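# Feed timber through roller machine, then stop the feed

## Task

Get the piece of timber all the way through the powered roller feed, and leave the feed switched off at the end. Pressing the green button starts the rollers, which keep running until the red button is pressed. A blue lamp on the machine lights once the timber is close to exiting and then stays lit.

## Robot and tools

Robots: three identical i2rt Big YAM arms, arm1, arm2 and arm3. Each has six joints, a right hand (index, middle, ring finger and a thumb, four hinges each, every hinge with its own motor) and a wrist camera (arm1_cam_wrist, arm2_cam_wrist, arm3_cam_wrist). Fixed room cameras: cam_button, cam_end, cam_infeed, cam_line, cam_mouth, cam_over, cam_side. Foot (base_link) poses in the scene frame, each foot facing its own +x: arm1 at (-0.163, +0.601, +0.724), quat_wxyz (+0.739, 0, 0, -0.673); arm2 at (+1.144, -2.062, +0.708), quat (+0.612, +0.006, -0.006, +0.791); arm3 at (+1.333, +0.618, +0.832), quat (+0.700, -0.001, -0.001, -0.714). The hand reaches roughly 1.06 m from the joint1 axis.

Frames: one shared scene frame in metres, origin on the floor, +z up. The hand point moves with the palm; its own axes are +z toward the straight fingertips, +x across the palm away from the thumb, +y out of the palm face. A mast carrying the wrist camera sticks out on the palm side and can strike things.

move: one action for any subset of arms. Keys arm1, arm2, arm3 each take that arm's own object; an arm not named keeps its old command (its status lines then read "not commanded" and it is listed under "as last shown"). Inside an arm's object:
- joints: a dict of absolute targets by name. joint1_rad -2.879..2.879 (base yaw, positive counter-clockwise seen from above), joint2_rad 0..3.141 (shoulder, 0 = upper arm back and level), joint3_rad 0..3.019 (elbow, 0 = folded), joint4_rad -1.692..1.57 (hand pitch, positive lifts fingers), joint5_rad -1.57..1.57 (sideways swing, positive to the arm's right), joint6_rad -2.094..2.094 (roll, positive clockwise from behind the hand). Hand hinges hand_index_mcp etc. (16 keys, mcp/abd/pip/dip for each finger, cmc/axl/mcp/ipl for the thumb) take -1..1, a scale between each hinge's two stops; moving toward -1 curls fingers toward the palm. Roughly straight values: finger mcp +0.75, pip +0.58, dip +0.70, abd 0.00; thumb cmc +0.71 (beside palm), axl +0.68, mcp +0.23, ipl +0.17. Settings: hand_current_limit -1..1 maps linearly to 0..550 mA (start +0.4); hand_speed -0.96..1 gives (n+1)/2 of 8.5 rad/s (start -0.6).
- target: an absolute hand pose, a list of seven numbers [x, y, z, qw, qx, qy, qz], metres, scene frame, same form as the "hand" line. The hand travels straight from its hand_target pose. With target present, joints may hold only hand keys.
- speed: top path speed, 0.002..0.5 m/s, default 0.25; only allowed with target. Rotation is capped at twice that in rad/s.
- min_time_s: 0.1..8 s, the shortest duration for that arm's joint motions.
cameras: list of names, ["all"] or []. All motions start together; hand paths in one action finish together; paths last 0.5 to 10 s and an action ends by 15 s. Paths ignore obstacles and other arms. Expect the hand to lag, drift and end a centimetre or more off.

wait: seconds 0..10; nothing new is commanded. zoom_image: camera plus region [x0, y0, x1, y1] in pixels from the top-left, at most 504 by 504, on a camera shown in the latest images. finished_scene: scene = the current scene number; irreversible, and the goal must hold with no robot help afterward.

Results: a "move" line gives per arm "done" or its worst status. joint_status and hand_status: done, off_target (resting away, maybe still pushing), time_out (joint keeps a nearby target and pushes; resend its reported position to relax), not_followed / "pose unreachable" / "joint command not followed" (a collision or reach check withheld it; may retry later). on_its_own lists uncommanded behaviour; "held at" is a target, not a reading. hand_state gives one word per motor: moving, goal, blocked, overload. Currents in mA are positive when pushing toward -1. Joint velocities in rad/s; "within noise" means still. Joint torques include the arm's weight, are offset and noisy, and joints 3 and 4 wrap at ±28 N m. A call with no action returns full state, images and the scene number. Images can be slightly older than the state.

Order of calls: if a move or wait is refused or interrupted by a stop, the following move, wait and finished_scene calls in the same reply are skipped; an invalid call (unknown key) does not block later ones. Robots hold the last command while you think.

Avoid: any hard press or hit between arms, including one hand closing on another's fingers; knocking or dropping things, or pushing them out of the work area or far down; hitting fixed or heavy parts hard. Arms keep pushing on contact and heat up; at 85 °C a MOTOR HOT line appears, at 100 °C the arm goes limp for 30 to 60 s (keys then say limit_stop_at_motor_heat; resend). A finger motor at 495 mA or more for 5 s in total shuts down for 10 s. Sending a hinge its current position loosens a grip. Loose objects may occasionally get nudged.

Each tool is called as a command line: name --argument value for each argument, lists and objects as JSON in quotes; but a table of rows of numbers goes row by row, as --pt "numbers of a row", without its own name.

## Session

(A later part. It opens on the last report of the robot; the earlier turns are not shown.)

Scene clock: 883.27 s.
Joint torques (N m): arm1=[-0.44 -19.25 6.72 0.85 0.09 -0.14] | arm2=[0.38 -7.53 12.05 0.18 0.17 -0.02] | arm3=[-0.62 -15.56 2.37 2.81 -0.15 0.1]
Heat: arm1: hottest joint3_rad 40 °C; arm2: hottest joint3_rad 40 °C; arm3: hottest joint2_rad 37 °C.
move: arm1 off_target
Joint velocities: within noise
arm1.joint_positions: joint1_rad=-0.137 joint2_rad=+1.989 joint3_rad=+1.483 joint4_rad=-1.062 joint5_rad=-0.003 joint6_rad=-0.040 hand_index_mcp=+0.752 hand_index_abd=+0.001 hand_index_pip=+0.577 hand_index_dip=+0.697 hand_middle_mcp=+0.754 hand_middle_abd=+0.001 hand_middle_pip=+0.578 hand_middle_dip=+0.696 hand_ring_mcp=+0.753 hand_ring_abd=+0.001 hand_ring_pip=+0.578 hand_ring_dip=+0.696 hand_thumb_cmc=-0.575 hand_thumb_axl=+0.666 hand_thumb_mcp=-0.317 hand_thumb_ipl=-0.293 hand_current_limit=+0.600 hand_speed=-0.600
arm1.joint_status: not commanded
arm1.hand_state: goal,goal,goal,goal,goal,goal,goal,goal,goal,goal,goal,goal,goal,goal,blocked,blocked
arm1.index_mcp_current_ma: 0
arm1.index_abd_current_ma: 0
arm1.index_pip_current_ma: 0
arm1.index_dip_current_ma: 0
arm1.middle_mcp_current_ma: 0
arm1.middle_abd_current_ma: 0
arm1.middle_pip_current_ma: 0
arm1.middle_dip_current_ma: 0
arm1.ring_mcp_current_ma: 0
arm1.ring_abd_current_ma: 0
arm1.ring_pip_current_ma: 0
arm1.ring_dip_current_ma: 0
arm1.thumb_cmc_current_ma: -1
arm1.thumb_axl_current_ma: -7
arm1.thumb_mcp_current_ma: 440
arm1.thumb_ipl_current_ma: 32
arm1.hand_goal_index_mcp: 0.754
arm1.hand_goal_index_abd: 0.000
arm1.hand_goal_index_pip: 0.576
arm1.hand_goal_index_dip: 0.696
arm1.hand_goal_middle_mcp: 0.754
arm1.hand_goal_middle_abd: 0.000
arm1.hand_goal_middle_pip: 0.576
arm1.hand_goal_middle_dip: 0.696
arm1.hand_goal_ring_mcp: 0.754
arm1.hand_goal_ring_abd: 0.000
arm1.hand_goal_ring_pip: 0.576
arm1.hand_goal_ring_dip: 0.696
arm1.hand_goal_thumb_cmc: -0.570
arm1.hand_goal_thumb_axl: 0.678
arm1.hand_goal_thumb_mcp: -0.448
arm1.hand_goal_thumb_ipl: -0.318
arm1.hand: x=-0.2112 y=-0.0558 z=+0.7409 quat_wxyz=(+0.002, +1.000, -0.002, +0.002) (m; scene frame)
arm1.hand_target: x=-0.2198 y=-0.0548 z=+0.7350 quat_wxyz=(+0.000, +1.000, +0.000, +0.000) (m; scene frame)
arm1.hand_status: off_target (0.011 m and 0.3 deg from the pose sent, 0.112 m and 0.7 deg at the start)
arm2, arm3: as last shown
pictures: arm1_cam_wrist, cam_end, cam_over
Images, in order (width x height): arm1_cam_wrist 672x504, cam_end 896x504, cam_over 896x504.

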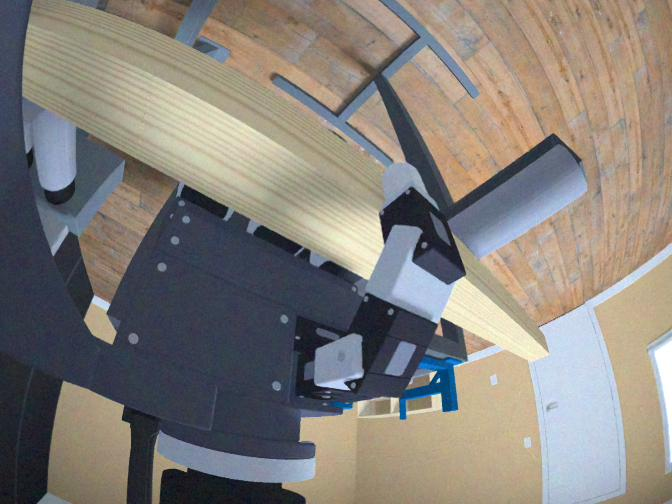

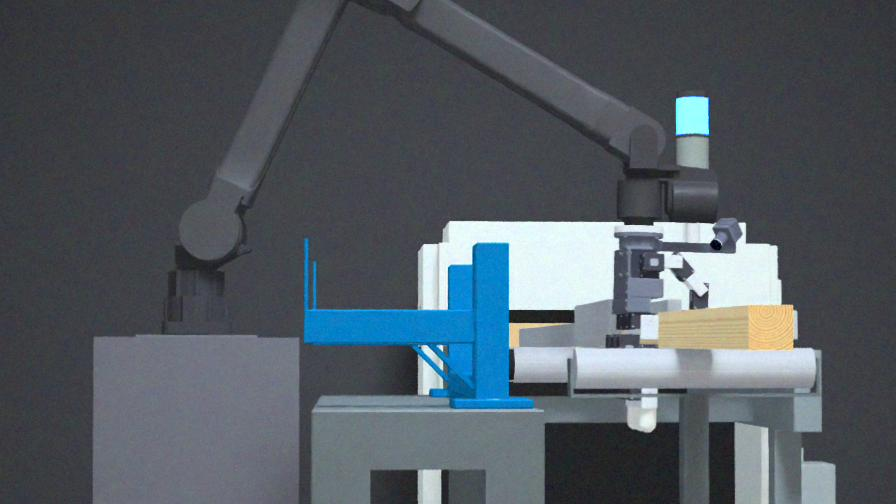

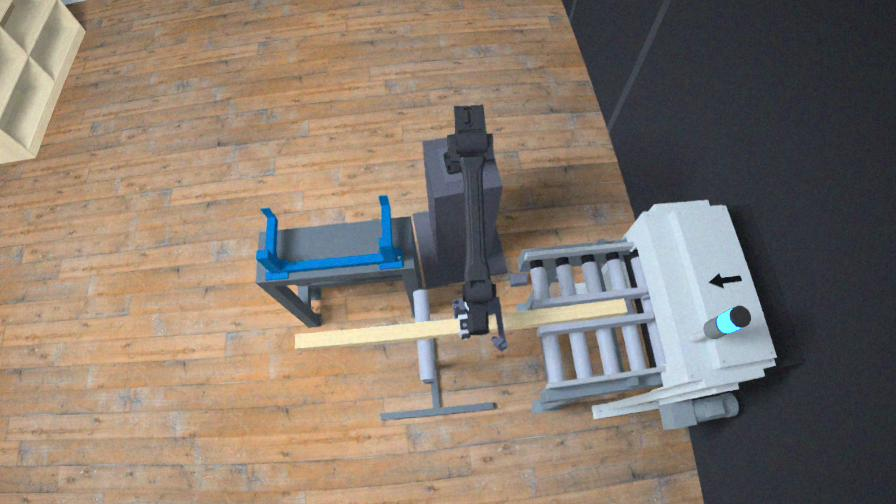

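move --arm1 '{"joints": {"hand_thumb_mcp": 0.112, "hand_thumb_ipl": -0.535}}'

move --arm1 '{"target": [-0.215, -0.057, 0.95, 0, 1, 0, 0], "speed": 0.2}' --cameras '["cam_over", "cam_end", "cam_side", "cam_button"]'

Scene clock: 887.83 s.
Joint torques (N m): arm1=[-0.38 -19.08 6.86 0.64 0.1 -0.06] | arm2=[0.32 -7.59 12.05 0.18 0.17 -0.02] | arm3=[-0.32 -15.33 2.47 2.8 -0.15 0.11]
Heat: arm1: hottest joint3_rad 40 °C; arm2: hottest joint3_rad 40 °C; arm3: hottest joint2_rad 37 °C.
move: arm1 done
Joint velocities: within noise
arm1.joint_positions: joint1_rad=-0.137 joint2_rad=+1.989 joint3_rad=+1.480 joint4_rad=-1.058 joint5_rad=-0.003 joint6_rad=-0.047 hand_index_mcp=+0.751 hand_index_abd=+0.001 hand_index_pip=+0.577 hand_index_dip=+0.697 hand_middle_mcp=+0.754 hand_middle_abd=+0.001 hand_middle_pip=+0.578 hand_middle_dip=+0.696 hand_ring_mcp=+0.753 hand_ring_abd=+0.001 hand_ring_pip=+0.578 hand_ring_dip=+0.696 hand_thumb_cmc=-0.573 hand_thumb_axl=+0.675 hand_thumb_mcp=+0.102 hand_thumb_ipl=-0.532 hand_current_limit=+0.600 hand_speed=-0.600
arm1.joint_status: all done
arm1.hand_state: goal,goal,goal,goal,goal,goal,goal,goal,goal,goal,goal,goal,goal,goal,goal,goal
arm1.index_mcp_current_ma: -1
arm1.index_abd_current_ma: 0
arm1.index_pip_current_ma: 0
arm1.index_dip_current_ma: 0
arm1.middle_mcp_current_ma: 0
arm1.middle_abd_current_ma: 0
arm1.middle_pip_current_ma: 0
arm1.middle_dip_current_ma: 0
arm1.ring_mcp_current_ma: 0
arm1.ring_abd_current_ma: 0
arm1.ring_pip_current_ma: 0
arm1.ring_dip_current_ma: 0
arm1.thumb_cmc_current_ma: 0
arm1.thumb_axl_current_ma: -1
arm1.thumb_mcp_current_ma: -6
arm1.thumb_ipl_current_ma: 0
arm1.hand_goal_index_mcp: 0.754
arm1.hand_goal_index_abd: 0.000
arm1.hand_goal_index_pip: 0.576
arm1.hand_goal_index_dip: 0.696
arm1.hand_goal_middle_mcp: 0.754
arm1.hand_goal_middle_abd: 0.000
arm1.hand_goal_middle_pip: 0.576
arm1.hand_goal_middle_dip: 0.696
arm1.hand_goal_ring_mcp: 0.754
arm1.hand_goal_ring_abd: 0.000
arm1.hand_goal_ring_pip: 0.576
arm1.hand_goal_ring_dip: 0.696
arm1.hand_goal_thumb_cmc: -0.570
arm1.hand_goal_thumb_axl: 0.678
arm1.hand_goal_thumb_mcp: 0.112
arm1.hand_goal_thumb_ipl: -0.534
arm1.hand: x=-0.2106 y=-0.0559 z=+0.7400 quat_wxyz=(+0.002, +1.000, +0.002, +0.001) (m; scene frame)
arm1.hand_target: x=-0.2199 y=-0.0549 z=+0.7352 quat_wxyz=(+0.000, +1.000, +0.000, +0.000) (m; scene frame)
arm1.hand_status: not commanded
arm2: as last shown
arm3.joint_positions: joint1_rad=-0.327 joint2_rad=+2.549 joint3_rad=+0.952 joint4_rad=+1.253 joint5_rad=-0.330 joint6_rad=-0.116 hand_index_mcp=+0.451 hand_index_abd=+0.000 hand_index_pip=+0.586 hand_index_dip=-0.597 hand_middle_mcp=+0.450 hand_middle_abd=-0.002 hand_middle_pip=+0.584 hand_middle_dip=-0.597 hand_ring_mcp=+0.447 hand_ring_abd=-0.001 hand_ring_pip=+0.585 hand_ring_dip=-0.597 hand_thumb_cmc=-0.572 hand_thumb_axl=+0.676 hand_thumb_mcp=+0.214 hand_thumb_ipl=+0.165 hand_current_limit=+0.700 hand_speed=-0.750
arm3.joint_status: not commanded
arm3.hand_state: blocked,goal,goal,goal,blocked,goal,goal,goal,blocked,goal,goal,goal,goal,goal,goal,goal
arm3.index_mcp_current_ma: 39
arm3.index_abd_current_ma: 0
arm3.index_pip_current_ma: 7
arm3.index_dip_current_ma: 2
arm3.middle_mcp_current_ma: 39
arm3.middle_abd_current_ma: -1
arm3.middle_pip_current_ma: 5
arm3.middle_dip_current_ma: 2
arm3.ring_mcp_current_ma: 30
arm3.ring_abd_current_ma: 0
arm3.ring_pip_current_ma: 6
arm3.ring_dip_current_ma: 2
arm3.thumb_cmc_current_ma: -1
arm3.thumb_axl_current_ma: -2
arm3.thumb_mcp_current_ma: -7
arm3.thumb_ipl_current_ma: -3
arm3.hand_goal_index_mcp: 0.426
arm3.hand_goal_index_abd: 0.000
arm3.hand_goal_index_pip: 0.578
arm3.hand_goal_index_dip: -0.600
arm3.hand_goal_middle_mcp: 0.426
arm3.hand_goal_middle_abd: 0.000
arm3.hand_goal_middle_pip: 0.578
arm3.hand_goal_middle_dip: -0.600
arm3.hand_goal_ring_mcp: 0.426
arm3.hand_goal_ring_abd: 0.000
arm3.hand_goal_ring_pip: 0.578
arm3.hand_goal_ring_dip: -0.600
arm3.hand_goal_thumb_cmc: -0.570
arm3.hand_goal_thumb_axl: 0.678
arm3.hand_goal_thumb_mcp: 0.220
arm3.hand_goal_thumb_ipl: 0.168
arm3.hand: x=+1.1627 y=+0.0185 z=+0.7371 quat_wxyz=(+0.584, +0.812, +0.001, +0.000) (m; scene frame)
arm3.hand_target: x=+1.1621 y=+0.0181 z=+0.7350 quat_wxyz=(+0.590, +0.807, +0.000, +0.000) (m; scene frame)
arm3.hand_status: not commanded
pictures: none

Scene clock: 889.77 s.
Joint torques (N m): arm1=[0.21 -19.31 11.36 -0.17 0.09 0.02] | arm2=[0.32 -7.53 12.07 0.2 0.17 -0.02] | arm3=[-0.44 -15.62 2.48 2.78 -0.14 0.1]
Heat: arm1: hottest joint3_rad 40 °C; arm2: hottest joint3_rad 40 °C; arm3: hottest joint2_rad 37 °C.
move: arm1 off_target
Joint velocities: within noise
arm1.joint_positions: joint1_rad=-0.137 joint2_rad=+1.851 joint3_rad=+1.793 joint4_rad=-1.552 joint5_rad=-0.003 joint6_rad=-0.047 hand_index_mcp=+0.751 hand_index_abd=+0.001 hand_index_pip=+0.577 hand_index_dip=+0.697 hand_middle_mcp=+0.754 hand_middle_abd=+0.001 hand_middle_pip=+0.578 hand_middle_dip=+0.696 hand_ring_mcp=+0.753 hand_ring_abd=+0.001 hand_ring_pip=+0.578 hand_ring_dip=+0.696 hand_thumb_cmc=-0.573 hand_thumb_axl=+0.675 hand_thumb_mcp=+0.103 hand_thumb_ipl=-0.532 hand_current_limit=+0.600 hand_speed=-0.600
arm1.joint_status: not commanded
arm1.hand_state: goal,goal,goal,goal,goal,goal,goal,goal,goal,goal,goal,goal,goal,goal,goal,goal
arm1.index_mcp_current_ma: -1
arm1.index_abd_current_ma: 0
arm1.index_pip_current_ma: 0
arm1.index_dip_current_ma: 0
arm1.middle_mcp_current_ma: 0
arm1.middle_abd_current_ma: 0
arm1.middle_pip_current_ma: 0
arm1.middle_dip_current_ma: 0
arm1.ring_mcp_current_ma: 0
arm1.ring_abd_current_ma: 0
arm1.ring_pip_current_ma: 0
arm1.ring_dip_current_ma: 0
arm1.thumb_cmc_current_ma: 0
arm1.thumb_axl_current_ma: -1
arm1.thumb_mcp_current_ma: -5
arm1.thumb_ipl_current_ma: 0
arm1.hand_goal_index_mcp: 0.754
arm1.hand_goal_index_abd: 0.000
arm1.hand_goal_index_pip: 0.576
arm1.hand_goal_index_dip: 0.696
arm1.hand_goal_middle_mcp: 0.754
arm1.hand_goal_middle_abd: 0.000
arm1.hand_goal_middle_pip: 0.576
arm1.hand_goal_middle_dip: 0.696
arm1.hand_goal_ring_mcp: 0.754
arm1.hand_goal_ring_abd: 0.000
arm1.hand_goal_ring_pip: 0.576
arm1.hand_goal_ring_dip: 0.696
arm1.hand_goal_thumb_cmc: -0.570
arm1.hand_goal_thumb_axl: 0.678
arm1.hand_goal_thumb_mcp: 0.112
arm1.hand_goal_thumb_ipl: -0.534
arm1.hand: x=-0.2103 y=-0.0469 z=+0.9274 quat_wxyz=(-0.019, +1.000, +0.002, +0.002) (m; scene frame)
arm1.hand_target: x=-0.2149 y=-0.0561 z=+0.9501 quat_wxyz=(+0.000, +1.000, +0.000, +0.000) (m; scene frame)
arm1.hand_status: off_target (0.025 m and 2.2 deg from the pose sent, 0.210 m and 0.4 deg at the start)
arm2, arm3: as last shown
pictures: cam_button, cam_end, cam_over, cam_side
Images, in order (width x height): cam_button 896x504, cam_end 896x504, cam_over 896x504, cam_side 896x504.

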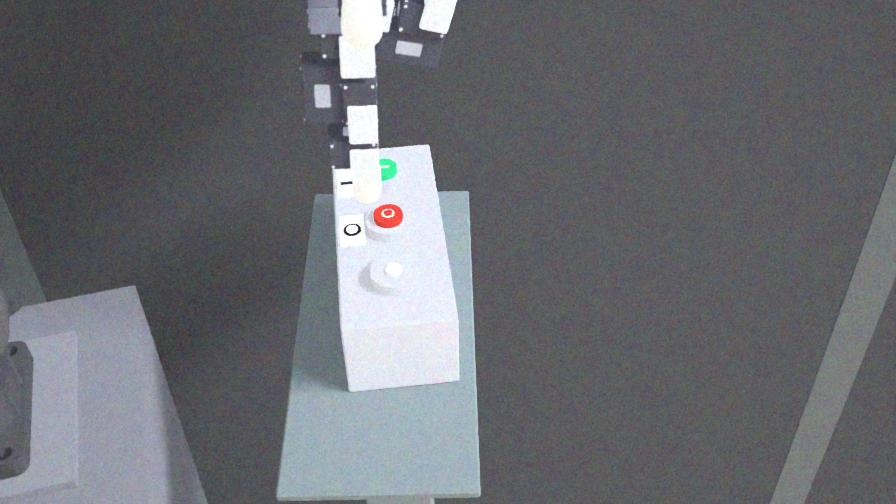

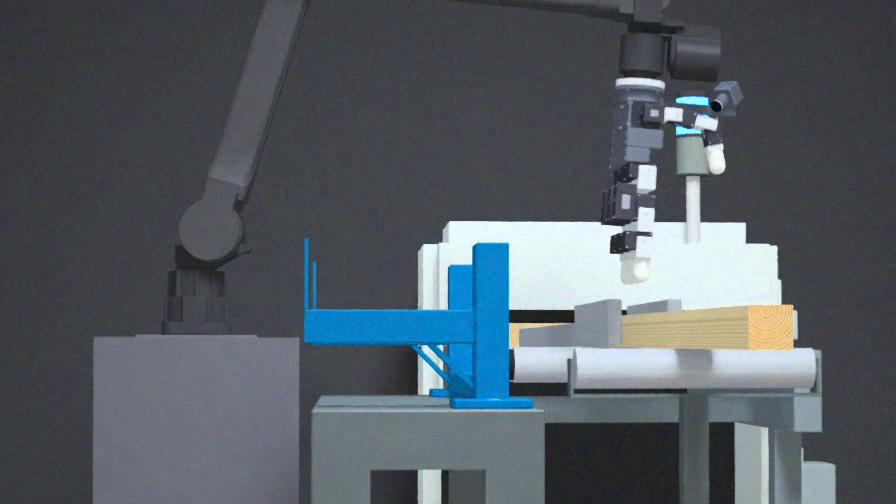

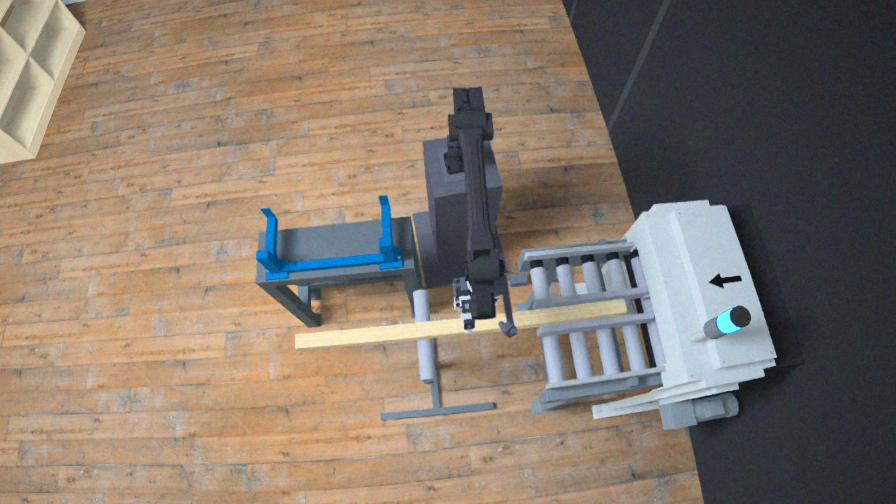

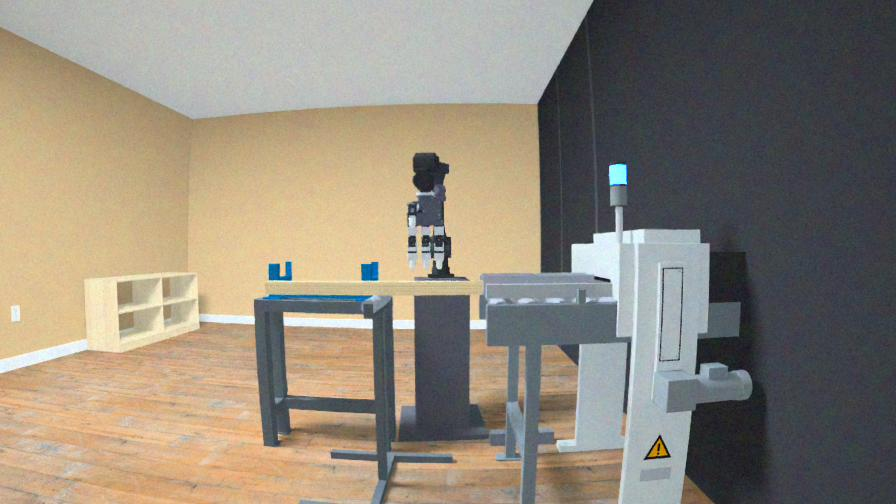

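finished_scene --scene 1

The scene is finished: the task was done.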